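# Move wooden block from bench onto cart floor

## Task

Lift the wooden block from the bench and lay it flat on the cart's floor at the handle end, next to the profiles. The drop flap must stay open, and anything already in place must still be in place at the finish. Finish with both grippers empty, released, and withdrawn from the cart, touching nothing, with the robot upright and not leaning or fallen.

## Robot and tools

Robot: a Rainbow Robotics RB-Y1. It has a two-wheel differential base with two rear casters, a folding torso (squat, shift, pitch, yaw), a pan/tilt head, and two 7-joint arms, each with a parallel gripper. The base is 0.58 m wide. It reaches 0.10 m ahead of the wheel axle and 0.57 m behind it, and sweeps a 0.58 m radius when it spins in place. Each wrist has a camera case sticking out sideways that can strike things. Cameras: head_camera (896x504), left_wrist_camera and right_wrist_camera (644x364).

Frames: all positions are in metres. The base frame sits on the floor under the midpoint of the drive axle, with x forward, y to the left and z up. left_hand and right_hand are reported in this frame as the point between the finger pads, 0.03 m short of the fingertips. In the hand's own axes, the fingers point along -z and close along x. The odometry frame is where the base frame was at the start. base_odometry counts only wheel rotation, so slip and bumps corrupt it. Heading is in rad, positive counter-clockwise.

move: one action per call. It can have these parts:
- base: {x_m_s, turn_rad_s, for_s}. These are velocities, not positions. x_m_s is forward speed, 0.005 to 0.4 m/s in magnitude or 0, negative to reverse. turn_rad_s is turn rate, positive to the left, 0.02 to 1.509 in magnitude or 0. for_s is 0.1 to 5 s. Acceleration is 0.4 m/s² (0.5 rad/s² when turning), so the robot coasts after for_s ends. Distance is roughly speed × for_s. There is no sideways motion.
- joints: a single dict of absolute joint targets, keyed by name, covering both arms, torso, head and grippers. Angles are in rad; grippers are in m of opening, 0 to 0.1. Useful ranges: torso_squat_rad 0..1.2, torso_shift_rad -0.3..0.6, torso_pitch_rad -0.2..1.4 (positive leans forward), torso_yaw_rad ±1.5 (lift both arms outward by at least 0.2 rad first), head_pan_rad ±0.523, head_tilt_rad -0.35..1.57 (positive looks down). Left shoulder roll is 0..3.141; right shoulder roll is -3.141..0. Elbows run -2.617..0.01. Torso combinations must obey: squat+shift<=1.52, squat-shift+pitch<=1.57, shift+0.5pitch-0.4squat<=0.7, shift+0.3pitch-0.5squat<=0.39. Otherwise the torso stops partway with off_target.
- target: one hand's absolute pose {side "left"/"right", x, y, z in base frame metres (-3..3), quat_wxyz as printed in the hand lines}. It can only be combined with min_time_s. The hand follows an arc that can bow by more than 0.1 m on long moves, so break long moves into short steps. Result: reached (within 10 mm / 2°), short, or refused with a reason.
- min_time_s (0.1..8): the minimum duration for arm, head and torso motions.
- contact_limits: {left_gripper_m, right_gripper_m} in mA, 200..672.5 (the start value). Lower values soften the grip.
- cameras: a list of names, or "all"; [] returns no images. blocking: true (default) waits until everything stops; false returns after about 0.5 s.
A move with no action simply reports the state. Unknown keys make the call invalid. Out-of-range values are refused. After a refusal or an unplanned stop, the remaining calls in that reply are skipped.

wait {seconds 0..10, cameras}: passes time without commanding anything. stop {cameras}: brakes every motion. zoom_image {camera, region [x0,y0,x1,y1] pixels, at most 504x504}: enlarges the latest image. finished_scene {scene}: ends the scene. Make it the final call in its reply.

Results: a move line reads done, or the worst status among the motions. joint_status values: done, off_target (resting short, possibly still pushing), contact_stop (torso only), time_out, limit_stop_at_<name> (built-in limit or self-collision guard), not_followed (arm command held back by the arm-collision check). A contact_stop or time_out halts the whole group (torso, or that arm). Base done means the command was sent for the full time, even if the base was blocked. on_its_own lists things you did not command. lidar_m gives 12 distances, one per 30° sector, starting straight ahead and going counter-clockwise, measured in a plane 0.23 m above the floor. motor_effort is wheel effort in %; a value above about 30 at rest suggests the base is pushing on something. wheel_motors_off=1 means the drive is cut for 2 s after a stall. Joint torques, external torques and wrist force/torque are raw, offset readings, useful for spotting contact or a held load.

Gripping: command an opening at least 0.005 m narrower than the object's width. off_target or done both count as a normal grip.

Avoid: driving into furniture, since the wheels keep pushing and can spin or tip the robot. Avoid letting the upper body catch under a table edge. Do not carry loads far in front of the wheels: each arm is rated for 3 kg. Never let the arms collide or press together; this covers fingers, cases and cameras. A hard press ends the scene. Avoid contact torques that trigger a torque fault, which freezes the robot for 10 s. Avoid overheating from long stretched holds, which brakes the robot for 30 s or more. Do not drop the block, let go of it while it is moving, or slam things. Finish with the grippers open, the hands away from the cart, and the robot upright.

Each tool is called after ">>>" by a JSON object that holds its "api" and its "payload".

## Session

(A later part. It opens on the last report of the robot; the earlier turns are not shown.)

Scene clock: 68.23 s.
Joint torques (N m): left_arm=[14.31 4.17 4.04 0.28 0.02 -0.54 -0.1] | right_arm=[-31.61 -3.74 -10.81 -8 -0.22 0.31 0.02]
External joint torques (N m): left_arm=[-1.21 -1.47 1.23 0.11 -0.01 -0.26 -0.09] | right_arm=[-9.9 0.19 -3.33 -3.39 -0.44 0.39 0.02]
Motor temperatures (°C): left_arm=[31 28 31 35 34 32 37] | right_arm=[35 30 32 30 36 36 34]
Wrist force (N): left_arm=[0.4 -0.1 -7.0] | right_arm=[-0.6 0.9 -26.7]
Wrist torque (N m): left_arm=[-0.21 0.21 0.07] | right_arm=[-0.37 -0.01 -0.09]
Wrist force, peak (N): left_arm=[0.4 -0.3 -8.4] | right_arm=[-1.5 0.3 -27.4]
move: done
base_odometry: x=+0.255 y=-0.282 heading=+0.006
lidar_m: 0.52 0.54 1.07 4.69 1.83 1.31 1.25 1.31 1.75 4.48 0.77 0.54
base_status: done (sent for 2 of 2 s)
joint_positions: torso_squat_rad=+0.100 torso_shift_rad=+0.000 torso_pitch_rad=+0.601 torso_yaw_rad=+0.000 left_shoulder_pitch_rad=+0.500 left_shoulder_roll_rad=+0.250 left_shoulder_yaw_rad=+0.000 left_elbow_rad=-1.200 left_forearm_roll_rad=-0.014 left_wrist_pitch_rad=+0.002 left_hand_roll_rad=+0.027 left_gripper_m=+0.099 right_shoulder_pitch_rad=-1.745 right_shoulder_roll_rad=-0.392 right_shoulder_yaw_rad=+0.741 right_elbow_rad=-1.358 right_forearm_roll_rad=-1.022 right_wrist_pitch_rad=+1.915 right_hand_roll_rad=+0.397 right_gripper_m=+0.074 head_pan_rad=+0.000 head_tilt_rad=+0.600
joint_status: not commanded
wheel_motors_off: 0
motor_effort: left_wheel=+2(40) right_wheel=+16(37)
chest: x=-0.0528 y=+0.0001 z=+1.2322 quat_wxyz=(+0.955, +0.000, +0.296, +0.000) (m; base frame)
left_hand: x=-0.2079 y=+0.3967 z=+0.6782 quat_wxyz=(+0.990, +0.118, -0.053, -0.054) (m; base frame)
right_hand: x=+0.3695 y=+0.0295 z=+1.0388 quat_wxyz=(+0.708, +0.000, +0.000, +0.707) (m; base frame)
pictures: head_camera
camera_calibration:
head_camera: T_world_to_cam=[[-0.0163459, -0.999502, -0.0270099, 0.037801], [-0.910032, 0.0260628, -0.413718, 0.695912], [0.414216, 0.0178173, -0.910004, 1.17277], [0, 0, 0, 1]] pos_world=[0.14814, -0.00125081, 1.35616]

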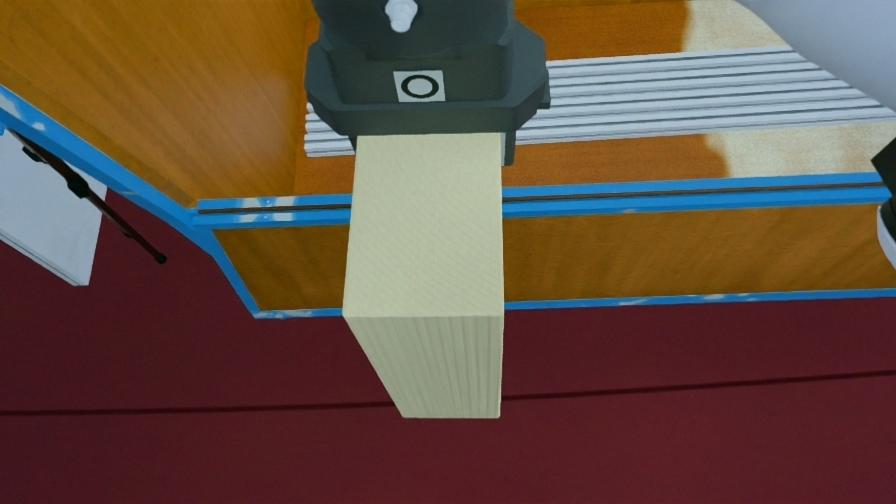

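>>> {"api": "move", "payload": {"target": {"side":"right","x":0.36,"y":-0.12,"z":1.04,"quat_wxyz":[0.7071,0,0,0.7071]}, "min_time_s": 1.5, "cameras": []}}

>>> {"api": "move", "payload": {"joints": {"torso_squat_rad":0.3,"torso_shift_rad":0.15,"torso_pitch_rad":0.75,"torso_yaw_rad":0.45,"head_pan_rad":-0.45}, "min_time_s": 2, "cameras": ["head_camera"]}}

Scene clock: 76.07 s.
Joint torques (N m): left_arm=[14.42 4.27 4.08 0.17 -0.03 -0.46 0.01] | right_arm=[-26.97 -10.21 -15.99 -5.64 -0.03 0.07 0.22]
External joint torques (N m): left_arm=[-1.1 -1.37 1.27 0 -0.06 -0.18 0.01] | right_arm=[-8.31 -2.69 -6.82 -2.73 -0.25 0.15 0.22]
Motor temperatures (°C): left_arm=[31 28 31 35 34 32 37] | right_arm=[36 30 32 30 36 36 34]
Wrist force (N): left_arm=[0.5 -0.3 -7.8] | right_arm=[0.3 1.0 -26.7]
Wrist torque (N m): left_arm=[-0.20 0.21 0.05] | right_arm=[-0.39 -0.03 -0.07]
Wrist force, peak (N): left_arm=[0.3 0.0 -8.6] | right_arm=[-1.0 3.3 -28.4]
move: done
base_odometry: x=+0.255 y=-0.282 heading=+0.006
lidar_m: 0.52 0.54 1.07 4.69 1.82 1.31 1.25 1.31 1.74 4.47 0.76 0.54
base_status: not commanded
joint_positions: torso_squat_rad=+0.100 torso_shift_rad=+0.000 torso_pitch_rad=+0.601 torso_yaw_rad=+0.000 left_shoulder_pitch_rad=+0.500 left_shoulder_roll_rad=+0.250 left_shoulder_yaw_rad=+0.000 left_elbow_rad=-1.200 left_forearm_roll_rad=-0.014 left_wrist_pitch_rad=+0.002 left_hand_roll_rad=+0.027 left_gripper_m=+0.099 right_shoulder_pitch_rad=-1.545 right_shoulder_roll_rad=-0.899 right_shoulder_yaw_rad=+0.725 right_elbow_rad=-1.787 right_forearm_roll_rad=-1.257 right_wrist_pitch_rad=+1.855 right_hand_roll_rad=+0.431 right_gripper_m=+0.074 head_pan_rad=+0.000 head_tilt_rad=+0.600
joint_status: all done
wheel_motors_off: 0
motor_effort: left_wheel=+1(3) right_wheel=+18(19)
chest: x=-0.0528 y=+0.0000 z=+1.2322 quat_wxyz=(+0.955, +0.000, +0.296, +0.000) (m; base frame)
left_hand: x=-0.2079 y=+0.3967 z=+0.6782 quat_wxyz=(+0.990, +0.118, -0.053, -0.054) (m; base frame)
right_hand: x=+0.3593 y=-0.1202 z=+1.0388 quat_wxyz=(+0.707, +0.000, +0.002, +0.707) (m; base frame)
right_hand_status: reached (checked arc, planned for 1.5 s): 1 mm and 0.2 deg off.
pictures: none
No camera images: "cameras" was empty.

Scene clock: 78.37 s.
Joint torques (N m): left_arm=[15.34 9.87 7.04 1.61 0.05 -0.22 0.07] | right_arm=[-27.14 -0.95 -14.12 -7.71 -1.82 -1.73 0.13]
External joint torques (N m): left_arm=[-1.19 -1.89 1.27 0.1 0 -0.23 0.06] | right_arm=[-7.94 0.59 -6.36 -3.08 -1.63 -1.22 0.12]
Motor temperatures (°C): left_arm=[31 28 31 35 34 32 37] | right_arm=[36 30 32 30 35 36 34]
Wrist force (N): left_arm=[0.7 -1.5 -6.7] | right_arm=[-8.2 -1.3 -25.1]
Wrist torque (N m): left_arm=[-0.15 0.18 0.08] | right_arm=[-0.59 0.45 -0.02]
Wrist force, peak (N): left_arm=[0.3 -0.3 -8.5] | right_arm=[-6.7 -2.3 -27.1]
move: done
base_odometry: x=+0.255 y=-0.282 heading=+0.006
lidar_m: 0.51 0.53 1.06 4.68 1.84 1.31 1.24 1.32 1.74 4.46 0.78 0.54
base_status: not commanded
joint_positions: torso_squat_rad=+0.300 torso_shift_rad=+0.150 torso_pitch_rad=+0.751 torso_yaw_rad=+0.450 left_shoulder_pitch_rad=+0.500 left_shoulder_roll_rad=+0.250 left_shoulder_yaw_rad=+0.000 left_elbow_rad=-1.200 left_forearm_roll_rad=-0.014 left_wrist_pitch_rad=+0.002 left_hand_roll_rad=+0.027 left_gripper_m=+0.099 right_shoulder_pitch_rad=-1.545 right_shoulder_roll_rad=-0.900 right_shoulder_yaw_rad=+0.725 right_elbow_rad=-1.787 right_forearm_roll_rad=-1.256 right_wrist_pitch_rad=+1.855 right_hand_roll_rad=+0.431 right_gripper_m=+0.074 head_pan_rad=-0.450 head_tilt_rad=+0.600
joint_status: all done
wheel_motors_off: 0
motor_effort: left_wheel=-3(3) right_wheel=+15(22)
chest: x=+0.0834 y=+0.0001 z=+1.1679 quat_wxyz=(+0.907, +0.082, +0.358, +0.208) (m; base frame)
left_hand: x=-0.2924 y=+0.4379 z=+0.7736 quat_wxyz=(+0.959, +0.258, +0.049, +0.104) (m; base frame)
right_hand: x=+0.4678 y=+0.0868 z=+0.9098 quat_wxyz=(+0.564, +0.150, -0.045, +0.810) (m; base frame)
pictures: head_camera
camera_calibration:
head_camera: T_world_to_cam=[[-0.0201971, -0.999502, -0.0242636, 0.0450031], [-0.96165, 0.0260604, -0.273038, 0.631903], [0.273534, 0.0178185, -0.961697, 1.13163], [0, 0, 0, 1]] pos_world=[0.299041, 0.00834918, 1.26191]

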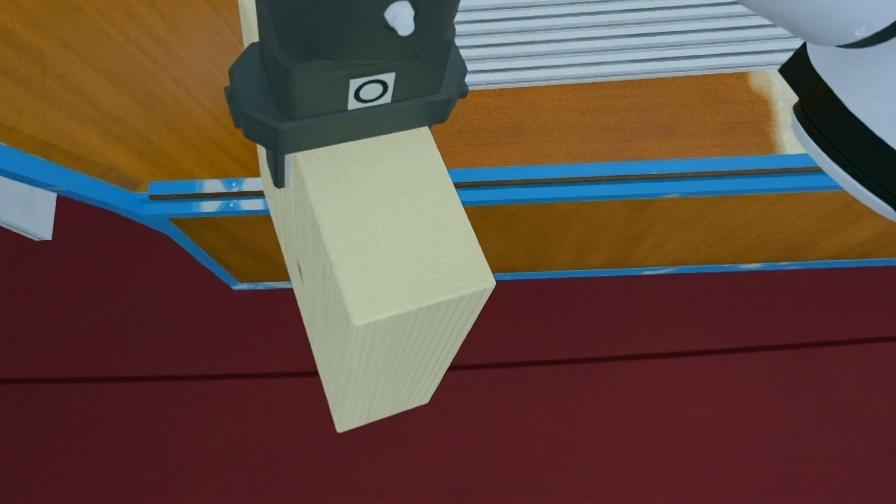

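>>> {"api": "move", "payload": {"target": {"side":"right","x":0.38,"y":0.04,"z":1.02,"quat_wxyz":[0.7071,0,0,0.7071]}, "min_time_s": 1.5, "cameras": []}}

>>> {"api": "move", "payload": {"joints": {"torso_squat_rad":0.4,"torso_shift_rad":0.3,"torso_pitch_rad":0.9}, "min_time_s": 1.5, "cameras": ["head_camera"]}}

Scene clock: 81.73 s.
Joint torques (N m): left_arm=[15.44 10.01 7.05 1.62 0.1 -0.19 -0.07] | right_arm=[-25.2 -0.04 -12.82 1.6 -0.38 -0.07 0.15]
External joint torques (N m): left_arm=[-1.09 -1.75 1.28 0.11 0.05 -0.21 -0.08] | right_arm=[-7.87 -0.49 -4.19 0.78 -0.57 -0.05 0.15]
Motor temperatures (°C): left_arm=[31 28 31 35 34 32 37] | right_arm=[36 30 32 30 35 36 34]
Wrist force (N): left_arm=[1.5 -2.0 -6.8] | right_arm=[0.0 1.3 -26.3]
Wrist torque (N m): left_arm=[-0.07 0.24 0.05] | right_arm=[-0.36 -0.02 -0.09]
Wrist force, peak (N): left_arm=[1.5 -1.6 -7.7] | right_arm=[-9.0 -3.6 -26.8]
move: done
base_odometry: x=+0.255 y=-0.282 heading=+0.006
lidar_m: 0.52 0.54 1.07 4.68 1.85 1.31 1.24 1.31 1.74 4.47 0.76 0.54
base_status: not commanded
joint_positions: torso_squat_rad=+0.300 torso_shift_rad=+0.150 torso_pitch_rad=+0.751 torso_yaw_rad=+0.450 left_shoulder_pitch_rad=+0.500 left_shoulder_roll_rad=+0.250 left_shoulder_yaw_rad=+0.000 left_elbow_rad=-1.200 left_forearm_roll_rad=-0.014 left_wrist_pitch_rad=+0.002 left_hand_roll_rad=+0.027 left_gripper_m=+0.099 right_shoulder_pitch_rad=-2.186 right_shoulder_roll_rad=-0.938 right_shoulder_yaw_rad=+1.187 right_elbow_rad=-2.156 right_forearm_roll_rad=-1.744 right_wrist_pitch_rad=+1.919 right_hand_roll_rad=-0.578 right_gripper_m=+0.074 head_pan_rad=-0.450 head_tilt_rad=+0.600
joint_status: all done
wheel_motors_off: 0
motor_effort: left_wheel=-3(4) right_wheel=+16(18)
chest: x=+0.0833 y=+0.0001 z=+1.1679 quat_wxyz=(+0.907, +0.082, +0.357, +0.208) (m; base frame)
left_hand: x=-0.2924 y=+0.4379 z=+0.7736 quat_wxyz=(+0.959, +0.258, +0.049, +0.104) (m; base frame)
right_hand: x=+0.3797 y=+0.0397 z=+1.0193 quat_wxyz=(+0.707, +0.000, +0.001, +0.707) (m; base frame)
right_hand_status: reached (checked arc, planned for 1.5 s): 1 mm and 0.1 deg off.
pictures: none
No camera images: "cameras" was empty.

Scene clock: 83.57 s.
Joint torques (N m): left_arm=[17.09 10.29 7.01 3.2 -0.04 0.14 -0.08] | right_arm=[-24.2 2.13 -12.68 0.27 -1.14 -0.7 0.08]
External joint torques (N m): left_arm=[-1.64 -1.88 1.03 0.15 -0.09 -0.17 -0.1] | right_arm=[-7 0.47 -4.22 0.54 -1.12 -0.52 0.08]
Motor temperatures (°C): left_arm=[31 28 31 35 34 32 37] | right_arm=[36 30 32 30 35 36 34]
Wrist force (N): left_arm=[2.2 -2.1 -7.0] | right_arm=[-0.6 -3.1 -25.8]
Wrist torque (N m): left_arm=[-0.05 0.27 0.07] | right_arm=[-0.57 -0.03 -0.06]
Wrist force, peak (N): left_arm=[2.5 -2.4 -7.4] | right_arm=[-0.3 -3.5 -27.7]
move: done
base_odometry: x=+0.255 y=-0.282 heading=+0.006
lidar_m: 0.52 0.55 1.07 4.69 1.83 1.31 1.24 1.30 1.75 4.47 0.76 0.54
base_status: not commanded
joint_positions: torso_squat_rad=+0.400 torso_shift_rad=+0.300 torso_pitch_rad=+0.901 torso_yaw_rad=+0.450 left_shoulder_pitch_rad=+0.500 left_shoulder_roll_rad=+0.250 left_shoulder_yaw_rad=+0.000 left_elbow_rad=-1.200 left_forearm_roll_rad=-0.014 left_wrist_pitch_rad=+0.002 left_hand_roll_rad=+0.027 left_gripper_m=+0.099 right_shoulder_pitch_rad=-2.187 right_shoulder_roll_rad=-0.938 right_shoulder_yaw_rad=+1.187 right_elbow_rad=-2.156 right_forearm_roll_rad=-1.744 right_wrist_pitch_rad=+1.919 right_hand_roll_rad=-0.578 right_gripper_m=+0.074 head_pan_rad=-0.450 head_tilt_rad=+0.600
joint_status: all done
wheel_motors_off: 0
motor_effort: left_wheel=-7(9) right_wheel=+12(20)
chest: x=+0.2054 y=+0.0001 z=+1.0885 quat_wxyz=(+0.878, +0.097, +0.424, +0.201) (m; base frame)
left_hand: x=-0.2251 y=+0.4379 z=+0.7548 quat_wxyz=(+0.953, +0.265, +0.121, +0.084) (m; base frame)
right_hand: x=+0.4763 y=+0.0397 z=+0.8973 quat_wxyz=(+0.705, +0.053, +0.054, +0.705) (m; base frame)
pictures: head_camera
camera_calibration:
head_camera: T_world_to_cam=[[-0.0235949, -0.999502, -0.0209754, 0.0426601], [-0.991646, 0.0260605, -0.126326, 0.573978], [0.12681, 0.0178195, -0.991767, 1.08485], [0, 0, 0, 1]] pos_world=[0.43262, 0.00834917, 1.14932]

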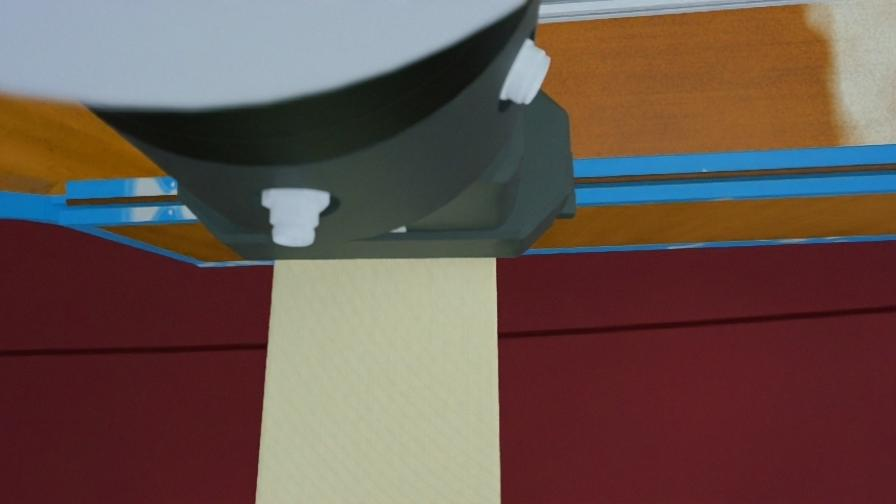

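>>> {"api": "move", "payload": {"base": {"x_m_s":0.15,"for_s":2.06}, "cameras": []}}

>>> {"api": "move", "payload": {"target": {"side":"right","x":0.44,"y":0.06,"z":0.84,"quat_wxyz":[0.7071,0,0,0.7071]}, "min_time_s": 1.5, "cameras": ["head_camera"]}}

Scene clock: 88.33 s.
Joint torques (N m): left_arm=[17.31 10.25 7.04 3.06 -0.05 0.12 0.09] | right_arm=[-23.54 2.59 -12.8 -0.18 -1.37 -0.76 -0.04]
External joint torques (N m): left_arm=[-1.42 -1.92 1.06 0.01 -0.1 -0.19 0.07] | right_arm=[-6.35 0.93 -4.33 0.08 -1.36 -0.55 -0.05]
Motor temperatures (°C): left_arm=[31 28 31 35 34 32 37] | right_arm=[36 30 32 30 35 36 34]
Wrist force (N): left_arm=[2.0 -1.9 -7.1] | right_arm=[-0.1 -3.4 -25.9]
Wrist torque (N m): left_arm=[-0.07 0.23 0.02] | right_arm=[-0.58 0.01 -0.08]
Wrist force, peak (N): left_arm=[3.1 -1.9 -7.5] | right_arm=[-0.5 -3.8 -27.6]
move: done
base_odometry: x=+0.565 y=-0.280 heading=+0.005
lidar_m: 0.20 0.21 0.30 1.61 2.28 1.62 1.56 1.62 2.18 4.38 0.32 0.22
base_status: done (sent for 2.07 of 2.07 s)
joint_positions: torso_squat_rad=+0.400 torso_shift_rad=+0.300 torso_pitch_rad=+0.901 torso_yaw_rad=+0.450 left_shoulder_pitch_rad=+0.500 left_shoulder_roll_rad=+0.250 left_shoulder_yaw_rad=+0.000 left_elbow_rad=-1.200 left_forearm_roll_rad=-0.014 left_wrist_pitch_rad=+0.002 left_hand_roll_rad=+0.027 left_gripper_m=+0.099 right_shoulder_pitch_rad=-2.187 right_shoulder_roll_rad=-0.939 right_shoulder_yaw_rad=+1.187 right_elbow_rad=-2.156 right_forearm_roll_rad=-1.744 right_wrist_pitch_rad=+1.919 right_hand_roll_rad=-0.578 right_gripper_m=+0.074 head_pan_rad=-0.450 head_tilt_rad=+0.600
joint_status: not commanded
wheel_motors_off: 0
motor_effort: left_wheel=-2(24) right_wheel=+3(38)
chest: x=+0.2053 y=+0.0001 z=+1.0885 quat_wxyz=(+0.878, +0.097, +0.424, +0.201) (m; base frame)
left_hand: x=-0.2251 y=+0.4379 z=+0.7548 quat_wxyz=(+0.953, +0.265, +0.121, +0.084) (m; base frame)
right_hand: x=+0.4764 y=+0.0397 z=+0.8973 quat_wxyz=(+0.705, +0.053, +0.054, +0.705) (m; base frame)
pictures: none
No camera images: "cameras" was empty.

Scene clock: 90.17 s.
Joint torques (N m): left_arm=[17.56 10.41 6.91 3.1 0.03 0.04 0.03] | right_arm=[-20.87 6.03 -11.78 -2.76 0.08 -0.12 -0.3]
External joint torques (N m): left_arm=[-1.16 -1.76 0.93 0.06 -0.02 -0.27 0.02] | right_arm=[-4.58 3.8 -3.36 -1.51 -0.14 -0.1 -0.3]
Motor temperatures (°C): left_arm=[31 28 31 35 34 32 37] | right_arm=[36 30 32 30 35 36 34]
Wrist force (N): left_arm=[2.4 -2.0 -6.4] | right_arm=[-0.6 0.9 -26.8]
Wrist torque (N m): left_arm=[-0.08 0.29 0.05] | right_arm=[-0.22 0.03 -0.09]
Wrist force, peak (N): left_arm=[2.7 -2.4 -7.1] | right_arm=[-0.2 1.4 -27.4]
move: done
base_odometry: x=+0.565 y=-0.280 heading=+0.005
lidar_m: 0.20 0.22 0.30 1.60 2.28 1.64 1.55 1.62 2.19 4.38 0.32 0.21
base_status: not commanded
joint_positions: torso_squat_rad=+0.400 torso_shift_rad=+0.300 torso_pitch_rad=+0.901 torso_yaw_rad=+0.450 left_shoulder_pitch_rad=+0.500 left_shoulder_roll_rad=+0.250 left_shoulder_yaw_rad=+0.000 left_elbow_rad=-1.200 left_forearm_roll_rad=-0.014 left_wrist_pitch_rad=+0.002 left_hand_roll_rad=+0.027 left_gripper_m=+0.099 right_shoulder_pitch_rad=-2.107 right_shoulder_roll_rad=-0.795 right_shoulder_yaw_rad=+1.376 right_elbow_rad=-2.269 right_forearm_roll_rad=-1.473 right_wrist_pitch_rad=+1.886 right_hand_roll_rad=-0.777 right_gripper_m=+0.074 head_pan_rad=-0.450 head_tilt_rad=+0.600
joint_status: all done
wheel_motors_off: 0
motor_effort: left_wheel=-2(3) right_wheel=+1(5)
chest: x=+0.2053 y=+0.0001 z=+1.0885 quat_wxyz=(+0.878, +0.097, +0.424, +0.201) (m; base frame)
left_hand: x=-0.2251 y=+0.4379 z=+0.7548 quat_wxyz=(+0.953, +0.265, +0.121, +0.084) (m; base frame)
right_hand: x=+0.4400 y=+0.0596 z=+0.8395 quat_wxyz=(+0.707, +0.000, +0.001, +0.707) (m; base frame)
right_hand_status: reached (checked arc, planned for 1.5 s): 1 mm and 0.1 deg off.
pictures: head_camera
camera_calibration:
head_camera: T_world_to_cam=[[-0.0235963, -0.999501, -0.0209777, 0.0426633], [-0.991634, 0.0260639, -0.126425, 0.574086], [0.126908, 0.0178191, -0.991754, 1.08479], [0, 0, 0, 1]] pos_world=[0.43262, 0.00834919, 1.14932]

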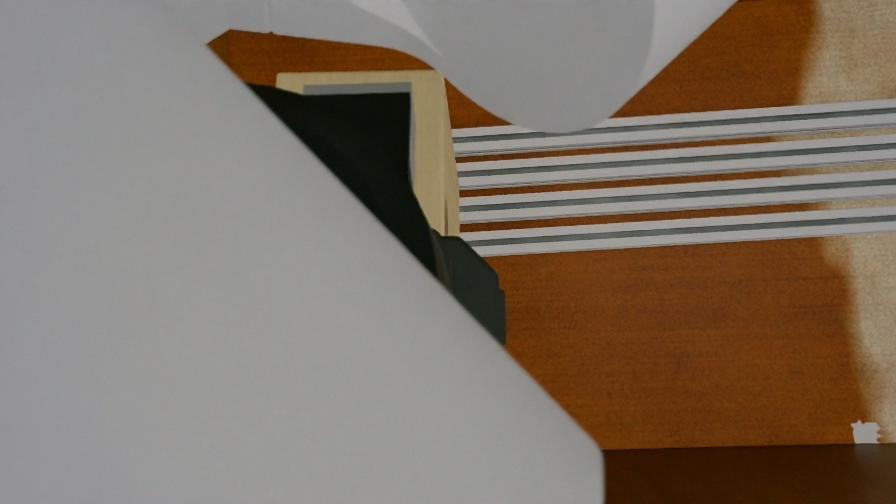

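>>> {"api": "move", "payload": {"target": {"side":"right","x":0.41,"y":0.07,"z":0.82,"quat_wxyz":[0.683,0.183,-0.183,0.683]}, "min_time_s": 1.5, "cameras": ["head_camera"]}}

>>> {"api": "move", "payload": {"joints": {"torso_squat_rad":0.6,"torso_shift_rad":0.336}, "min_time_s": 1.2, "cameras": ["head_camera"]}}

Scene clock: 94.73 s.
Joint torques (N m): left_arm=[17.23 10.23 7.52 3.12 -0.02 0.08 -0.04] | right_arm=[-20.92 6.02 -11.62 -2.79 -0.02 -0.3 -0.2]
External joint torques (N m): left_arm=[-1.49 -1.94 1.54 0.08 -0.07 -0.22 -0.05] | right_arm=[-4.63 3.79 -3.19 -1.53 -0.23 -0.28 -0.2]
Motor temperatures (°C): left_arm=[31 28 31 35 34 32 37] | right_arm=[36 30 32 30 35 36 34]
Wrist force (N): left_arm=[1.3 -2.4 -5.9] | right_arm=[-0.3 1.2 -26.8]
Wrist torque (N m): left_arm=[-0.02 0.14 0.10] | right_arm=[-0.37 0.02 -0.08]
Wrist force, peak (N): left_arm=[1.9 -2.6 -7.6] | right_arm=[-0.4 1.0 -27.4]
move: refused
base_odometry: x=+0.565 y=-0.280 heading=+0.005
lidar_m: 0.21 0.22 0.30 1.61 2.29 1.62 1.56 1.62 2.18 4.37 0.31 0.22
base_status: not commanded
joint_positions: torso_squat_rad=+0.400 torso_shift_rad=+0.300 torso_pitch_rad=+0.901 torso_yaw_rad=+0.450 left_shoulder_pitch_rad=+0.500 left_shoulder_roll_rad=+0.250 left_shoulder_yaw_rad=+0.000 left_elbow_rad=-1.200 left_forearm_roll_rad=-0.014 left_wrist_pitch_rad=+0.002 left_hand_roll_rad=+0.027 left_gripper_m=+0.099 right_shoulder_pitch_rad=-2.107 right_shoulder_roll_rad=-0.795 right_shoulder_yaw_rad=+1.376 right_elbow_rad=-2.269 right_forearm_roll_rad=-1.473 right_wrist_pitch_rad=+1.886 right_hand_roll_rad=-0.777 right_gripper_m=+0.074 head_pan_rad=-0.450 head_tilt_rad=+0.600
joint_status: not commanded
wheel_motors_off: 0
motor_effort: left_wheel=-2(3) right_wheel=+3(3)
chest: x=+0.2053 y=+0.0001 z=+1.0885 quat_wxyz=(+0.878, +0.097, +0.424, +0.201) (m; base frame)
left_hand: x=-0.2251 y=+0.4379 z=+0.7548 quat_wxyz=(+0.953, +0.265, +0.121, +0.084) (m; base frame)
right_hand: x=+0.4400 y=+0.0596 z=+0.8395 quat_wxyz=(+0.707, +0.000, +0.001, +0.707) (m; base frame)
right_hand_status: refused: the posture found for that pose stands 9 mm from the torso (limit 20 mm). Nothing moved. The solve starts from where the arm stands: from another posture it may find a clear one.
pictures: head_camera
camera_calibration:
head_camera: T_world_to_cam=[[-0.0235963, -0.999501, -0.0209777, 0.0426633], [-0.991634, 0.0260639, -0.126425, 0.574086], [0.126908, 0.0178191, -0.991754, 1.08479], [0, 0, 0, 1]] pos_world=[0.43262, 0.00834919, 1.14932]

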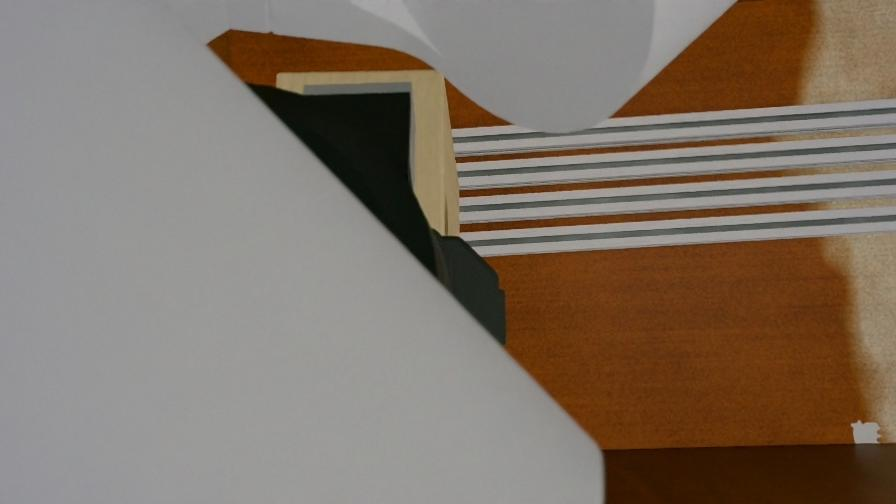

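not run: a stop that you did not command came earlier in this reply.

>>> {"api": "move", "payload": {"target": {"side":"right","x":0.42,"y":0.03,"z":0.74,"quat_wxyz":[0.683,0.183,-0.183,0.683]}, "min_time_s": 1.5, "cameras": ["head_camera"]}}

Scene clock: 97.43 s.
Joint torques (N m): left_arm=[17.44 10.07 7.13 3.05 -0.01 0.13 -0.05] | right_arm=[-14.35 -0.28 -10.57 -12.66 2.06 -3.81 0]
External joint torques (N m): left_arm=[-1.28 -2.1 1.15 0.01 -0.06 -0.18 -0.07] | right_arm=[-4.65 2.07 -4.38 -6.63 1.43 -2.97 -0.02]
Motor temperatures (°C): left_arm=[31 28 31 35 34 32 37] | right_arm=[36 30 32 30 35 36 34]
Wrist force (N): left_arm=[2.0 -1.7 -6.0] | right_arm=[-13.1 0.8 -23.5]
Wrist torque (N m): left_arm=[-0.12 0.24 0.05] | right_arm=[-0.43 0.81 0.02]
Wrist force, peak (N): left_arm=[1.9 -2.2 -7.4] | right_arm=[-12.9 -0.6 -25.2]
move: short
base_odometry: x=+0.565 y=-0.280 heading=+0.005
lidar_m: 0.20 0.22 0.30 1.62 2.29 1.63 1.55 1.63 2.17 4.37 0.31 0.23
base_status: not commanded
joint_positions: torso_squat_rad=+0.400 torso_shift_rad=+0.300 torso_pitch_rad=+0.901 torso_yaw_rad=+0.450 left_shoulder_pitch_rad=+0.500 left_shoulder_roll_rad=+0.250 left_shoulder_yaw_rad=+0.000 left_elbow_rad=-1.200 left_forearm_roll_rad=-0.014 left_wrist_pitch_rad=+0.002 left_hand_roll_rad=+0.027 left_gripper_m=+0.099 right_shoulder_pitch_rad=-1.687 right_shoulder_roll_rad=-1.400 right_shoulder_yaw_rad=+1.601 right_elbow_rad=-2.615 right_forearm_roll_rad=-0.642 right_wrist_pitch_rad=+1.212 right_hand_roll_rad=-0.577 right_gripper_m=+0.074 head_pan_rad=-0.450 head_tilt_rad=+0.600
joint_status: all done
wheel_motors_off: 0
motor_effort: left_wheel=-2(3) right_wheel=+4(5)
chest: x=+0.2053 y=+0.0001 z=+1.0885 quat_wxyz=(+0.878, +0.097, +0.424, +0.201) (m; base frame)
left_hand: x=-0.2251 y=+0.4379 z=+0.7548 quat_wxyz=(+0.953, +0.265, +0.121, +0.084) (m; base frame)
right_hand: x=+0.4205 y=+0.0299 z=+0.7385 quat_wxyz=(+0.681, +0.192, -0.159, +0.689) (m; base frame)
right_hand_status: short (checked arc, as near as the solve gets, planned for 1.5 s): 2 mm and 3.0 deg off. The place is met; only the turn is off.
pictures: head_camera
camera_calibration:
head_camera: T_world_to_cam=[[-0.0236038, -0.999503, -0.020878, 0.0425499], [-0.991634, 0.0260588, -0.126427, 0.57399], [0.126909, 0.0177192, -0.991756, 1.08481], [0, 0, 0, 1]] pos_world=[0.43252, 0.00834942, 1.14932]

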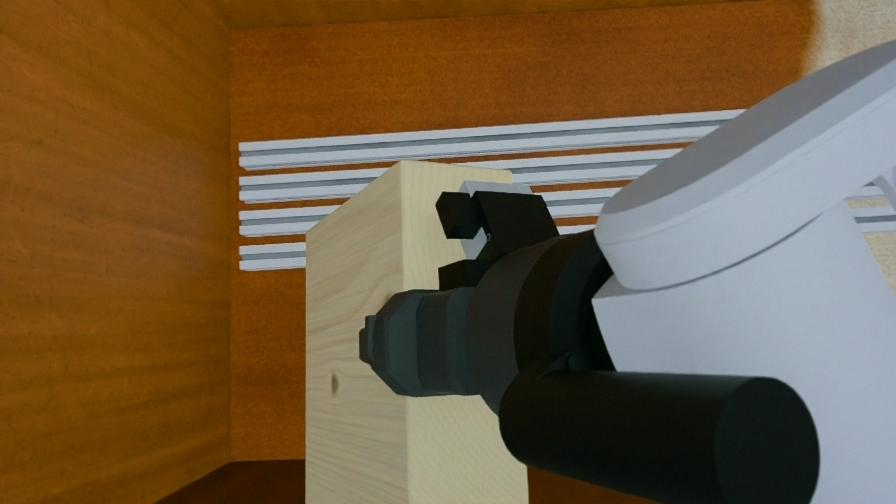

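>>> {"api": "move", "payload": {"joints": {"torso_squat_rad":0.6,"torso_shift_rad":0.336}, "min_time_s": 1.2, "cameras": []}}

>>> {"api": "move", "payload": {"joints": {"torso_squat_rad":0.8,"torso_shift_rad":0.401}, "min_time_s": 1.2, "cameras": []}}

>>> {"api": "move", "payload": {"target": {"side":"right","x":0.411,"y":0.06,"z":0.53,"quat_wxyz":[0.6533,0.2706,-0.2706,0.6533]}, "min_time_s": 1.5, "cameras": ["head_camera"]}}

Scene clock: 102.30 s.
Joint torques (N m): left_arm=[17.56 10.44 7.05 3.01 -0.03 0.13 0.05] | right_arm=[-14.33 -0.22 -10.94 -12.48 1.96 -3.73 -0.07]
External joint torques (N m): left_arm=[-1.16 -1.73 1.07 -0.03 -0.08 -0.18 0.03] | right_arm=[-4.63 2.13 -4.75 -6.45 1.32 -2.89 -0.09]
Motor temperatures (°C): left_arm=[31 28 31 35 34 32 37] | right_arm=[35 30 32 31 35 36 34]
Wrist force (N): left_arm=[2.5 -2.0 -6.7] | right_arm=[-13.1 0.1 -23.5]
Wrist torque (N m): left_arm=[-0.07 0.30 0.08] | right_arm=[-0.36 0.78 -0.02]
Wrist force, peak (N): left_arm=[1.8 -1.9 -7.7] | right_arm=[-13.7 0.6 -24.5]
move: done
base_odometry: x=+0.565 y=-0.280 heading=+0.005
lidar_m: 0.20 0.22 0.30 1.61 2.29 1.63 1.56 1.62 2.18 4.38 0.32 0.22
base_status: not commanded
joint_positions: torso_squat_rad=+0.600 torso_shift_rad=+0.336 torso_pitch_rad=+0.901 torso_yaw_rad=+0.450 left_shoulder_pitch_rad=+0.500 left_shoulder_roll_rad=+0.250 left_shoulder_yaw_rad=+0.000 left_elbow_rad=-1.200 left_forearm_roll_rad=-0.014 left_wrist_pitch_rad=+0.002 left_hand_roll_rad=+0.027 left_gripper_m=+0.099 right_shoulder_pitch_rad=-1.687 right_shoulder_roll_rad=-1.400 right_shoulder_yaw_rad=+1.601 right_elbow_rad=-2.615 right_forearm_roll_rad=-0.642 right_wrist_pitch_rad=+1.212 right_hand_roll_rad=-0.577 right_gripper_m=+0.074 head_pan_rad=-0.450 head_tilt_rad=+0.600
joint_status: all done
wheel_motors_off: 0
motor_effort: left_wheel=-3(4) right_wheel=+3(5)
chest: x=+0.2052 y=+0.0001 z=+1.0180 quat_wxyz=(+0.878, +0.097, +0.424, +0.201) (m; base frame)
left_hand: x=-0.2252 y=+0.4379 z=+0.6842 quat_wxyz=(+0.953, +0.265, +0.121, +0.084) (m; base frame)
right_hand: x=+0.4204 y=+0.0299 z=+0.6680 quat_wxyz=(+0.681, +0.192, -0.159, +0.689) (m; base frame)
pictures: none
No camera images: "cameras" was empty.

Scene clock: 103.83 s.
Joint torques (N m): left_arm=[16.98 10.43 7.05 3.17 -0.04 0.09 0.07] | right_arm=[-14.43 -0.38 -10.93 -12.78 1.81 -3.82 0.11]
External joint torques (N m): left_arm=[-1.74 -1.74 1.07 0.12 -0.09 -0.22 0.05] | right_arm=[-4.73 1.97 -4.73 -6.75 1.18 -2.98 0.08]
Motor temperatures (°C): left_arm=[31 28 31 35 34 32 37] | right_arm=[35 30 32 31 35 36 34]
Wrist force (N): left_arm=[1.8 -2.4 -6.8] | right_arm=[-13.2 0.7 -23.5]
Wrist torque (N m): left_arm=[-0.04 0.21 0.05] | right_arm=[-0.47 0.78 -0.02]
Wrist force, peak (N): left_arm=[3.1 -2.2 -7.0] | right_arm=[-14.3 0.2 -24.6]
move: done
base_odometry: x=+0.565 y=-0.280 heading=+0.005
lidar_m: 0.21 0.21 0.30 1.61 2.29 1.63 1.55 1.62 2.18 4.38 0.32 0.22
base_status: not commanded
joint_positions: torso_squat_rad=+0.800 torso_shift_rad=+0.401 torso_pitch_rad=+0.901 torso_yaw_rad=+0.450 left_shoulder_pitch_rad=+0.500 left_shoulder_roll_rad=+0.250 left_shoulder_yaw_rad=+0.000 left_elbow_rad=-1.200 left_forearm_roll_rad=-0.014 left_wrist_pitch_rad=+0.002 left_hand_roll_rad=+0.027 left_gripper_m=+0.099 right_shoulder_pitch_rad=-1.687 right_shoulder_roll_rad=-1.400 right_shoulder_yaw_rad=+1.601 right_elbow_rad=-2.615 right_forearm_roll_rad=-0.642 right_wrist_pitch_rad=+1.212 right_hand_roll_rad=-0.577 right_gripper_m=+0.074 head_pan_rad=-0.450 head_tilt_rad=+0.600
joint_status: all done
wheel_motors_off: 0
motor_effort: left_wheel=-3(4) right_wheel=+3(5)
chest: x=+0.2051 y=+0.0001 z=+0.9216 quat_wxyz=(+0.878, +0.097, +0.424, +0.201) (m; base frame)
left_hand: x=-0.2254 y=+0.4379 z=+0.5878 quat_wxyz=(+0.953, +0.265, +0.121, +0.084) (m; base frame)
right_hand: x=+0.4203 y=+0.0299 z=+0.5715 quat_wxyz=(+0.681, +0.192, -0.159, +0.689) (m; base frame)
pictures: none
No camera images: "cameras" was empty.

Scene clock: 105.67 s.
Joint torques (N m): left_arm=[17.16 10.25 7.42 3.07 0.03 0.13 -0.05] | right_arm=[-12.43 -0.31 -9.74 -17.23 2.96 -5.04 -0.35]
External joint torques (N m): left_arm=[-1.56 -1.92 1.44 0.03 -0.02 -0.18 -0.07] | right_arm=[-4.61 3.4 -4.48 -9.27 2.15 -3.98 -0.38]
Motor temperatures (°C): left_arm=[31 28 31 35 34 32 37] | right_arm=[35 30 32 31 35 37 34]
Wrist force (N): left_arm=[2.4 -2.1 -6.8] | right_arm=[-19.9 1.8 -18.7]
Wrist torque (N m): left_arm=[-0.09 0.33 0.06] | right_arm=[-0.33 1.07 0.03]
Wrist force, peak (N): left_arm=[2.2 -3.0 -7.3] | right_arm=[-20.6 2.9 -19.1]
move: done
base_odometry: x=+0.565 y=-0.280 heading=+0.005
lidar_m: 0.21 0.22 0.30 1.60 2.28 1.64 1.55 1.63 2.19 4.37 0.31 0.22
base_status: not commanded
joint_positions: torso_squat_rad=+0.800 torso_shift_rad=+0.401 torso_pitch_rad=+0.901 torso_yaw_rad=+0.450 left_shoulder_pitch_rad=+0.500 left_shoulder_roll_rad=+0.250 left_shoulder_yaw_rad=+0.000 left_elbow_rad=-1.200 left_forearm_roll_rad=-0.014 left_wrist_pitch_rad=+0.002 left_hand_roll_rad=+0.027 left_gripper_m=+0.099 right_shoulder_pitch_rad=-1.414 right_shoulder_roll_rad=-1.433 right_shoulder_yaw_rad=+1.668 right_elbow_rad=-2.449 right_forearm_roll_rad=-0.086 right_wrist_pitch_rad=+0.815 right_hand_roll_rad=-0.683 right_gripper_m=+0.074 head_pan_rad=-0.450 head_tilt_rad=+0.600
joint_status: all done
wheel_motors_off: 0
motor_effort: left_wheel=-3(3) right_wheel=+3(5)
chest: x=+0.2051 y=+0.0001 z=+0.9216 quat_wxyz=(+0.878, +0.097, +0.424, +0.201) (m; base frame)
left_hand: x=-0.2254 y=+0.4379 z=+0.5878 quat_wxyz=(+0.953, +0.265, +0.121, +0.084) (m; base frame)
right_hand: x=+0.4107 y=+0.0585 z=+0.5288 quat_wxyz=(+0.653, +0.269, -0.266, +0.656) (m; base frame)
right_hand_status: reached (checked arc, planned for 1.5 s): 2 mm and 0.7 deg off.
pictures: head_camera
camera_calibration:
head_camera: T_world_to_cam=[[-0.0236015, -0.999503, -0.02088, 0.0390616], [-0.991621, 0.0260585, -0.126526, 0.552782], [0.127007, 0.0177188, -0.991744, 0.919252], [0, 0, 0, 1]] pos_world=[0.43232, 0.00834942, 0.98242]

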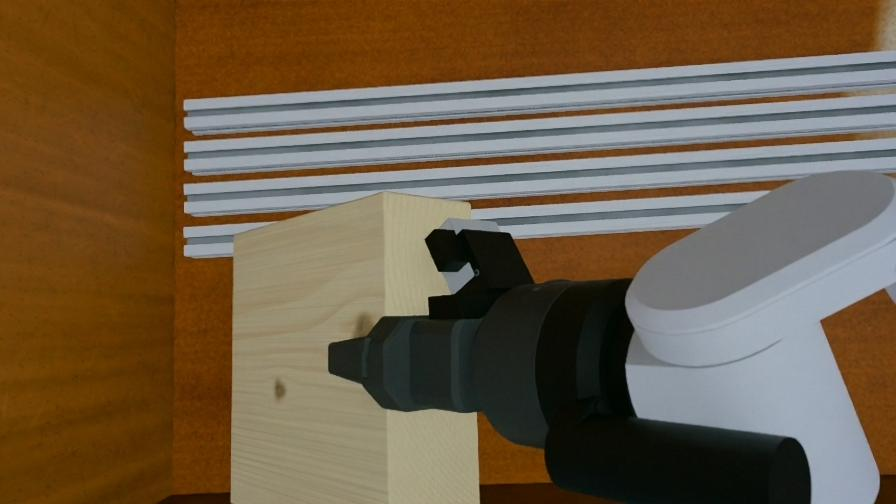

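>>> {"api": "move", "payload": {"target": {"side":"right","x":0.408,"y":0.065,"z":0.445,"quat_wxyz":[0.6124,0.3536,-0.3536,0.6124]}, "min_time_s": 2, "cameras": ["head_camera"]}}

Scene clock: 110.20 s.
Joint torques (N m): left_arm=[17.28 10.62 7.08 3.23 0 0.03 -0.03] | right_arm=[-5.24 1.08 -6.33 -13.5 -0.13 -2.58 -1.23]
External joint torques (N m): left_arm=[-1.44 -1.55 1.1 0.19 -0.05 -0.28 -0.04] | right_arm=[-0.35 6.17 -2.65 -5.34 -0.53 -1.93 -1.27]
Motor temperatures (°C): left_arm=[31 28 31 35 34 32 37] | right_arm=[35 30 32 31 35 37 34]
Wrist force (N): left_arm=[2.5 -2.2 -6.3] | right_arm=[-14.9 1.5 -4.1]
Wrist torque (N m): left_arm=[-0.07 0.28 0.04] | right_arm=[-1.19 0.02 0.87]
Wrist force, peak (N): left_arm=[2.9 -2.8 -7.4] | right_arm=[-24.6 2.9 -14.1]
move: done
base_odometry: x=+0.565 y=-0.280 heading=+0.005
lidar_m: 0.21 0.21 0.29 1.61 2.29 1.64 1.56 1.63 2.17 4.38 0.32 0.22
base_status: not commanded
joint_positions: torso_squat_rad=+0.800 torso_shift_rad=+0.401 torso_pitch_rad=+0.900 torso_yaw_rad=+0.450 left_shoulder_pitch_rad=+0.500 left_shoulder_roll_rad=+0.250 left_shoulder_yaw_rad=+0.000 left_elbow_rad=-1.200 left_forearm_roll_rad=-0.014 left_wrist_pitch_rad=+0.002 left_hand_roll_rad=+0.027 left_gripper_m=+0.099 right_shoulder_pitch_rad=-0.847 right_shoulder_roll_rad=-1.327 right_shoulder_yaw_rad=+1.272 right_elbow_rad=-1.946 right_forearm_roll_rad=+0.757 right_wrist_pitch_rad=+0.206 right_hand_roll_rad=-1.168 right_gripper_m=+0.074 head_pan_rad=-0.450 head_tilt_rad=+0.600
joint_status: all done
wheel_motors_off: 0
motor_effort: left_wheel=-3(4) right_wheel=+5(5)
chest: x=+0.2049 y=+0.0001 z=+0.9217 quat_wxyz=(+0.878, +0.097, +0.424, +0.201) (m; base frame)
left_hand: x=-0.2254 y=+0.4379 z=+0.5878 quat_wxyz=(+0.953, +0.265, +0.120, +0.085) (m; base frame)
right_hand: x=+0.4085 y=+0.0638 z=+0.4441 quat_wxyz=(+0.613, +0.351, -0.352, +0.614) (m; base frame)
right_hand_status: reached (checked arc, planned for 2.0 s): 2 mm and 0.4 deg off.
pictures: head_camera
camera_calibration:
head_camera: T_world_to_cam=[[-0.0235965, -0.999503, -0.020886, 0.0390671], [-0.991583, 0.0260596, -0.126822, 0.552981], [0.127303, 0.0177176, -0.991706, 0.919297], [0, 0, 0, 1]] pos_world=[0.432219, 0.00834943, 0.982619]

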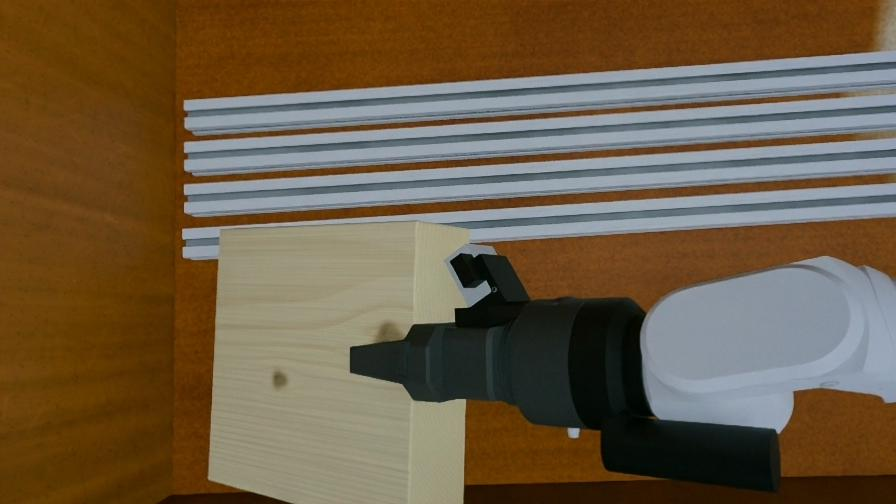

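>>> {"api": "move", "payload": {"target": {"side":"right","x":0.406,"y":0.065,"z":0.455,"quat_wxyz":[0.585,0.3686,-0.3378,0.6385]}, "min_time_s": 1, "cameras": ["head_camera"]}}

Scene clock: 113.57 s.
Joint torques (N m): left_arm=[17.18 10.66 7.25 3.1 -0.06 0.02 -0.02] | right_arm=[-12.48 -1.28 -6.88 -19.51 0.61 -3.24 0.24]
External joint torques (N m): left_arm=[-1.54 -1.51 1.27 0.06 -0.11 -0.29 -0.03] | right_arm=[-7.05 4.15 -2.86 -11.5 0.32 -2.54 0.2]
Motor temperatures (°C): left_arm=[31 28 31 35 34 32 37] | right_arm=[35 30 32 31 35 37 34]
Wrist force (N): left_arm=[1.9 -2.5 -6.7] | right_arm=[-23.4 2.5 -13.1]
Wrist torque (N m): left_arm=[-0.03 0.21 0.02] | right_arm=[-0.24 1.44 -0.04]
Wrist force, peak (N): left_arm=[3.1 -1.7 -7.3] | right_arm=[-25.1 2.1 -12.3]
move: done
base_odometry: x=+0.565 y=-0.280 heading=+0.005
lidar_m: 0.21 0.22 0.30 1.60 2.28 1.64 1.55 1.63 2.17 4.37 0.32 0.22
base_status: not commanded
joint_positions: torso_squat_rad=+0.800 torso_shift_rad=+0.401 torso_pitch_rad=+0.901 torso_yaw_rad=+0.450 left_shoulder_pitch_rad=+0.500 left_shoulder_roll_rad=+0.250 left_shoulder_yaw_rad=+0.000 left_elbow_rad=-1.200 left_forearm_roll_rad=-0.014 left_wrist_pitch_rad=+0.002 left_hand_roll_rad=+0.027 left_gripper_m=+0.099 right_shoulder_pitch_rad=-0.914 right_shoulder_roll_rad=-1.363 right_shoulder_yaw_rad=+1.317 right_elbow_rad=-1.959 right_forearm_roll_rad=+0.719 right_wrist_pitch_rad=+0.136 right_hand_roll_rad=-1.139 right_gripper_m=+0.074 head_pan_rad=-0.450 head_tilt_rad=+0.600
joint_status: all done
wheel_motors_off: 0
motor_effort: left_wheel=-3(4) right_wheel=+2(5)
chest: x=+0.2050 y=+0.0001 z=+0.9217 quat_wxyz=(+0.878, +0.097, +0.424, +0.201) (m; base frame)
left_hand: x=-0.2254 y=+0.4379 z=+0.5878 quat_wxyz=(+0.953, +0.265, +0.120, +0.085) (m; base frame)
right_hand: x=+0.4061 y=+0.0628 z=+0.4530 quat_wxyz=(+0.586, +0.369, -0.343, +0.634) (m; base frame)
right_hand_status: reached (checked arc, planned for 1.0 s): 3 mm and 0.8 deg off.
pictures: head_camera
camera_calibration:
head_camera: T_world_to_cam=[[-0.0235987, -0.999503, -0.020884, 0.0390641], [-0.991596, 0.0260598, -0.126723, 0.552878], [0.127205, 0.017718, -0.991718, 0.919254], [0, 0, 0, 1]] pos_world=[0.43222, 0.00834943, 0.982519]

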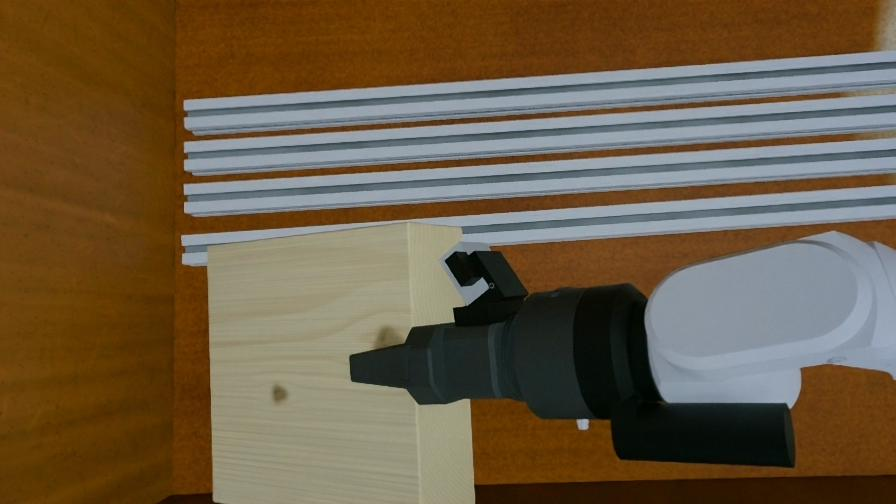

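>>> {"api": "move", "payload": {"target": {"side":"right","x":0.395,"y":0.062,"z":0.46,"quat_wxyz":[0.585,0.3686,-0.3378,0.6385]}, "min_time_s": 0.8, "cameras": []}}

>>> {"api": "move", "payload": {"target": {"side":"right","x":0.394,"y":0.065,"z":0.408,"quat_wxyz":[0.5535,0.4229,-0.3875,0.604]}, "min_time_s": 1.5, "cameras": ["head_camera"]}}

Scene clock: 117.23 s.
Joint torques (N m): left_arm=[17.4 10.24 7.34 2.91 -0.01 0.1 -0.08] | right_arm=[-11.72 -1.18 -6.52 -19.73 0.95 -3.34 0.37]
External joint torques (N m): left_arm=[-1.32 -1.93 1.36 -0.12 -0.06 -0.21 -0.1] | right_arm=[-6.5 4.19 -2.67 -11.61 0.59 -2.61 0.32]
Motor temperatures (°C): left_arm=[31 28 31 35 34 32 37] | right_arm=[35 30 32 31 35 37 34]
Wrist force (N): left_arm=[2.3 -2.0 -6.5] | right_arm=[-24.6 1.5 -13.1]
Wrist torque (N m): left_arm=[-0.10 0.30 0.06] | right_arm=[-0.19 1.31 -0.04]
Wrist force, peak (N): left_arm=[1.8 -1.8 -7.7] | right_arm=[-25.0 2.7 -13.1]
move: done
base_odometry: x=+0.565 y=-0.280 heading=+0.005
lidar_m: 0.20 0.21 0.30 1.61 2.28 1.64 1.56 1.63 2.18 4.38 0.31 0.22
base_status: not commanded
joint_positions: torso_squat_rad=+0.800 torso_shift_rad=+0.401 torso_pitch_rad=+0.901 torso_yaw_rad=+0.450 left_shoulder_pitch_rad=+0.500 left_shoulder_roll_rad=+0.250 left_shoulder_yaw_rad=+0.000 left_elbow_rad=-1.200 left_forearm_roll_rad=-0.014 left_wrist_pitch_rad=+0.002 left_hand_roll_rad=+0.027 left_gripper_m=+0.099 right_shoulder_pitch_rad=-0.936 right_shoulder_roll_rad=-1.378 right_shoulder_yaw_rad=+1.369 right_elbow_rad=-2.001 right_forearm_roll_rad=+0.699 right_wrist_pitch_rad=+0.178 right_hand_roll_rad=-1.118 right_gripper_m=+0.074 head_pan_rad=-0.450 head_tilt_rad=+0.600
joint_status: all done
wheel_motors_off: 0
motor_effort: left_wheel=-3(4) right_wheel=+3(6)
chest: x=+0.2050 y=+0.0001 z=+0.9217 quat_wxyz=(+0.878, +0.097, +0.424, +0.201) (m; base frame)
left_hand: x=-0.2254 y=+0.4379 z=+0.5878 quat_wxyz=(+0.953, +0.265, +0.121, +0.085) (m; base frame)
right_hand: x=+0.3952 y=+0.0603 z=+0.4578 quat_wxyz=(+0.586, +0.369, -0.338, +0.637) (m; base frame)
right_hand_status: reached (checked arc, planned for 0.8 s): 3 mm and 0.2 deg off.
pictures: none
No camera images: "cameras" was empty.

Scene clock: 119.07 s.
Joint torques (N m): left_arm=[17.3 10.38 6.94 3.06 0 0.11 0.06] | right_arm=[5.71 -2.92 0.94 -2.38 -1.13 -0.84 -2.5]
External joint torques (N m): left_arm=[-1.41 -1.79 0.96 0.03 -0.05 -0.2 0.04] | right_arm=[7.78 0.36 2.97 5.43 -0.65 0.32 -2.55]
Motor temperatures (°C): left_arm=[31 28 31 35 34 32 37] | right_arm=[35 30 32 32 35 37 34]
Wrist force (N): left_arm=[1.9 -1.7 -6.2] | right_arm=[-0.6 -4.1 -0.4]
Wrist torque (N m): left_arm=[-0.08 0.18 0.08] | right_arm=[-2.09 -3.09 2.58]
Wrist force, peak (N): left_arm=[3.0 -1.7 -7.4] | right_arm=[-24.5 -39.6 10.3]
move: done
base_odometry: x=+0.565 y=-0.280 heading=+0.005
lidar_m: 0.20 0.21 0.29 1.61 2.28 1.64 1.56 1.63 2.17 4.37 0.31 0.21
base_status: not commanded
joint_positions: torso_squat_rad=+0.800 torso_shift_rad=+0.401 torso_pitch_rad=+0.900 torso_yaw_rad=+0.450 left_shoulder_pitch_rad=+0.500 left_shoulder_roll_rad=+0.250 left_shoulder_yaw_rad=+0.000 left_elbow_rad=-1.200 left_forearm_roll_rad=-0.014 left_wrist_pitch_rad=+0.002 left_hand_roll_rad=+0.027 left_gripper_m=+0.099 right_shoulder_pitch_rad=-0.451 right_shoulder_roll_rad=-1.005 right_shoulder_yaw_rad=+0.654 right_elbow_rad=-1.571 right_forearm_roll_rad=+0.830 right_wrist_pitch_rad=-0.419 right_hand_roll_rad=-0.874 right_gripper_m=+0.074 head_pan_rad=-0.450 head_tilt_rad=+0.600
joint_status: all done
wheel_motors_off: 0
motor_effort: left_wheel=-5(19) right_wheel=+2(4)
chest: x=+0.2047 y=+0.0000 z=+0.9219 quat_wxyz=(+0.878, +0.097, +0.424, +0.201) (m; base frame)
left_hand: x=-0.2254 y=+0.4379 z=+0.5877 quat_wxyz=(+0.953, +0.265, +0.120, +0.085) (m; base frame)
right_hand: x=+0.3953 y=+0.0657 z=+0.4095 quat_wxyz=(+0.553, +0.422, -0.389, +0.604) (m; base frame)
right_hand_status: reached (checked arc, planned for 1.5 s): 2 mm and 0.2 deg off.
pictures: head_camera
camera_calibration:
head_camera: T_world_to_cam=[[-0.02356, -0.9995, -0.0210998, 0.0391601], [-0.991506, 0.0260615, -0.127419, 0.553277], [0.127906, 0.0179186, -0.991624, 0.919291], [0, 0, 0, 1]] pos_world=[0.431918, 0.00824893, 0.982916]

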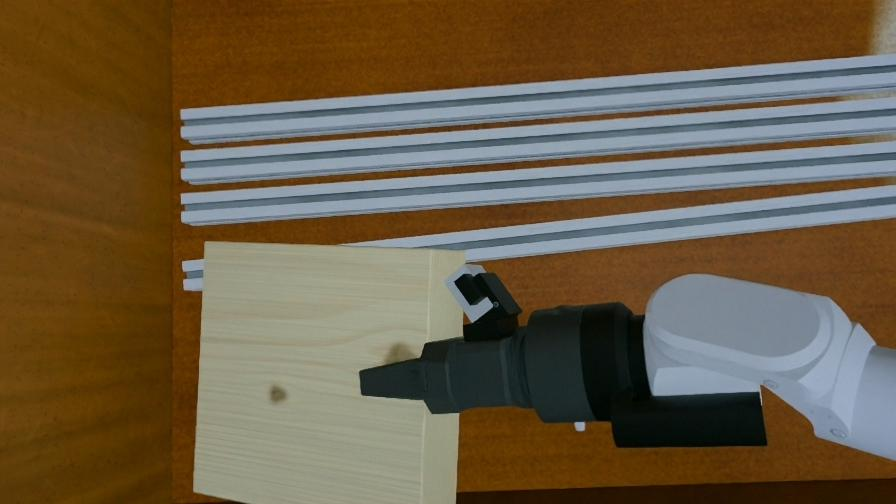

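>>> {"api": "move", "payload": {"target": {"side":"right","x":0.396,"y":0.04,"z":0.475,"quat_wxyz":[0.585,0.3686,-0.3378,0.6385]}, "min_time_s": 1.2, "cameras": []}}

>>> {"api": "move", "payload": {"target": {"side":"right","x":0.399,"y":-0.14,"z":0.455,"quat_wxyz":[0.5365,0.4146,-0.3418,0.6508]}, "min_time_s": 1.5, "cameras": ["head_camera"]}}

Scene clock: 125.50 s.
Joint torques (N m): left_arm=[17.39 10.43 7.1 3.23 0.15 0.11 -0.05] | right_arm=[-9.57 -1.15 -6.79 -19.61 1.24 -2.65 0.26]
External joint torques (N m): left_arm=[-1.33 -1.74 1.12 0.19 0.1 -0.2 -0.06] | right_arm=[-5.08 5.47 -3.12 -11.53 0.9 -2.06 0.22]
Motor temperatures (°C): left_arm=[31 28 31 35 34 32 37] | right_arm=[35 30 32 32 35 37 34]
Wrist force (N): left_arm=[2.4 -2.2 -6.9] | right_arm=[-24.2 0.4 -12.8]
Wrist torque (N m): left_arm=[-0.05 0.27 0.07] | right_arm=[-0.11 1.38 -0.25]
Wrist force, peak (N): left_arm=[2.2 -2.8 -7.6] | right_arm=[-32.6 -26.6 -20.9]
move: done
base_odometry: x=+0.565 y=-0.280 heading=+0.005
lidar_m: 0.19 0.20 0.29 1.60 2.28 1.64 1.56 1.62 2.18 4.38 0.31 0.22
base_status: not commanded
joint_positions: torso_squat_rad=+0.800 torso_shift_rad=+0.401 torso_pitch_rad=+0.901 torso_yaw_rad=+0.450 left_shoulder_pitch_rad=+0.500 left_shoulder_roll_rad=+0.250 left_shoulder_yaw_rad=+0.000 left_elbow_rad=-1.200 left_forearm_roll_rad=-0.014 left_wrist_pitch_rad=+0.002 left_hand_roll_rad=+0.027 left_gripper_m=+0.099 right_shoulder_pitch_rad=-0.877 right_shoulder_roll_rad=-1.472 right_shoulder_yaw_rad=+1.326 right_elbow_rad=-2.081 right_forearm_roll_rad=+0.810 right_wrist_pitch_rad=+0.167 right_hand_roll_rad=-1.221 right_gripper_m=+0.074 head_pan_rad=-0.450 head_tilt_rad=+0.600
joint_status: all done
wheel_motors_off: 0
motor_effort: left_wheel=-4(8) right_wheel=+2(7)
chest: x=+0.2050 y=+0.0001 z=+0.9217 quat_wxyz=(+0.878, +0.097, +0.424, +0.201) (m; base frame)
left_hand: x=-0.2254 y=+0.4379 z=+0.5878 quat_wxyz=(+0.953, +0.265, +0.121, +0.084) (m; base frame)
right_hand: x=+0.3963 y=+0.0379 z=+0.4725 quat_wxyz=(+0.585, +0.369, -0.339, +0.637) (m; base frame)
right_hand_status: reached (checked arc, planned for 1.2 s): 3 mm and 0.2 deg off.
pictures: none
No camera images: "cameras" was empty.

Scene clock: 127.33 s.
Joint torques (N m): left_arm=[17.17 10.39 7.16 2.97 0.07 0.08 -0.01] | right_arm=[-3.19 -10.66 -5.05 -12.28 0.38 -8.03 0.23]
External joint torques (N m): left_arm=[-1.55 -1.78 1.18 -0.07 0.02 -0.23 -0.03] | right_arm=[-2.04 2.34 -3.24 -8.44 0.25 -6.27 0.18]
Motor temperatures (°C): left_arm=[31 28 31 35 34 32 37] | right_arm=[35 30 32 32 35 37 34]
Wrist force (N): left_arm=[2.5 -2.1 -6.2] | right_arm=[-24.9 2.2 -11.4]
Wrist torque (N m): left_arm=[-0.07 0.28 0.06] | right_arm=[0.22 1.61 -0.52]
Wrist force, peak (N): left_arm=[2.1 -2.9 -7.4] | right_arm=[-6.3 -52.8 -12.8]
move: done
base_odometry: x=+0.565 y=-0.280 heading=+0.005
lidar_m: 0.15 0.16 0.21 1.61 2.28 1.64 1.55 1.63 2.18 4.38 0.26 0.17
base_status: not commanded
joint_positions: torso_squat_rad=+0.800 torso_shift_rad=+0.401 torso_pitch_rad=+0.901 torso_yaw_rad=+0.450 left_shoulder_pitch_rad=+0.500 left_shoulder_roll_rad=+0.250 left_shoulder_yaw_rad=+0.000 left_elbow_rad=-1.200 left_forearm_roll_rad=-0.014 left_wrist_pitch_rad=+0.002 left_hand_roll_rad=+0.027 left_gripper_m=+0.099 right_shoulder_pitch_rad=-0.495 right_shoulder_roll_rad=-1.769 right_shoulder_yaw_rad=+1.179 right_elbow_rad=-1.739 right_forearm_roll_rad=-0.352 right_wrist_pitch_rad=-0.703 right_hand_roll_rad=+0.064 right_gripper_m=+0.074 head_pan_rad=-0.450 head_tilt_rad=+0.600
joint_status: all done
wheel_motors_off: 0
motor_effort: left_wheel=+3(19) right_wheel=+8(19)
chest: x=+0.2050 y=+0.0000 z=+0.9217 quat_wxyz=(+0.878, +0.097, +0.424, +0.201) (m; base frame)
left_hand: x=-0.2254 y=+0.4379 z=+0.5879 quat_wxyz=(+0.953, +0.265, +0.121, +0.085) (m; base frame)
right_hand: x=+0.3991 y=-0.1412 z=+0.4540 quat_wxyz=(+0.537, +0.413, -0.340, +0.652) (m; base frame)
right_hand_status: reached (checked arc, planned for 1.5 s): 2 mm and 0.3 deg off.
pictures: head_camera
camera_calibration:
head_camera: T_world_to_cam=[[-0.0235912, -0.999501, -0.0209837, 0.0390585], [-0.991596, 0.026065, -0.126721, 0.552878], [0.127204, 0.0178179, -0.991716, 0.919253], [0, 0, 0, 1]] pos_world=[0.43222, 0.00824919, 0.982519]

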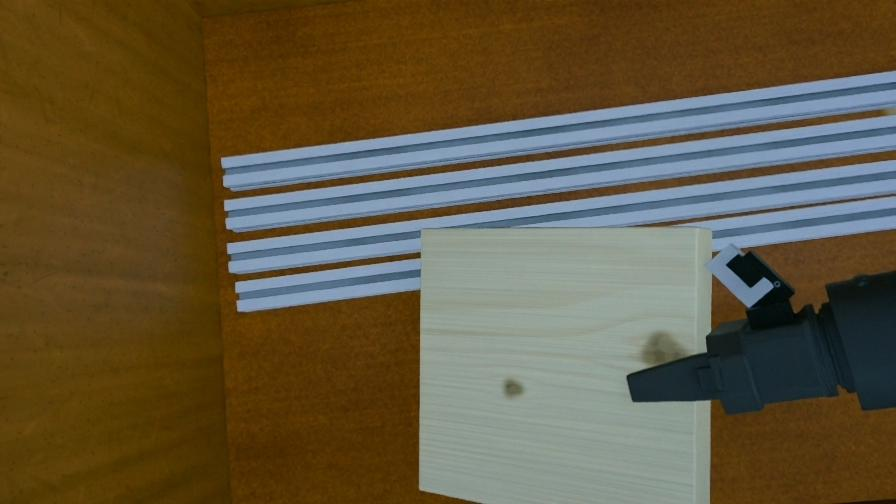

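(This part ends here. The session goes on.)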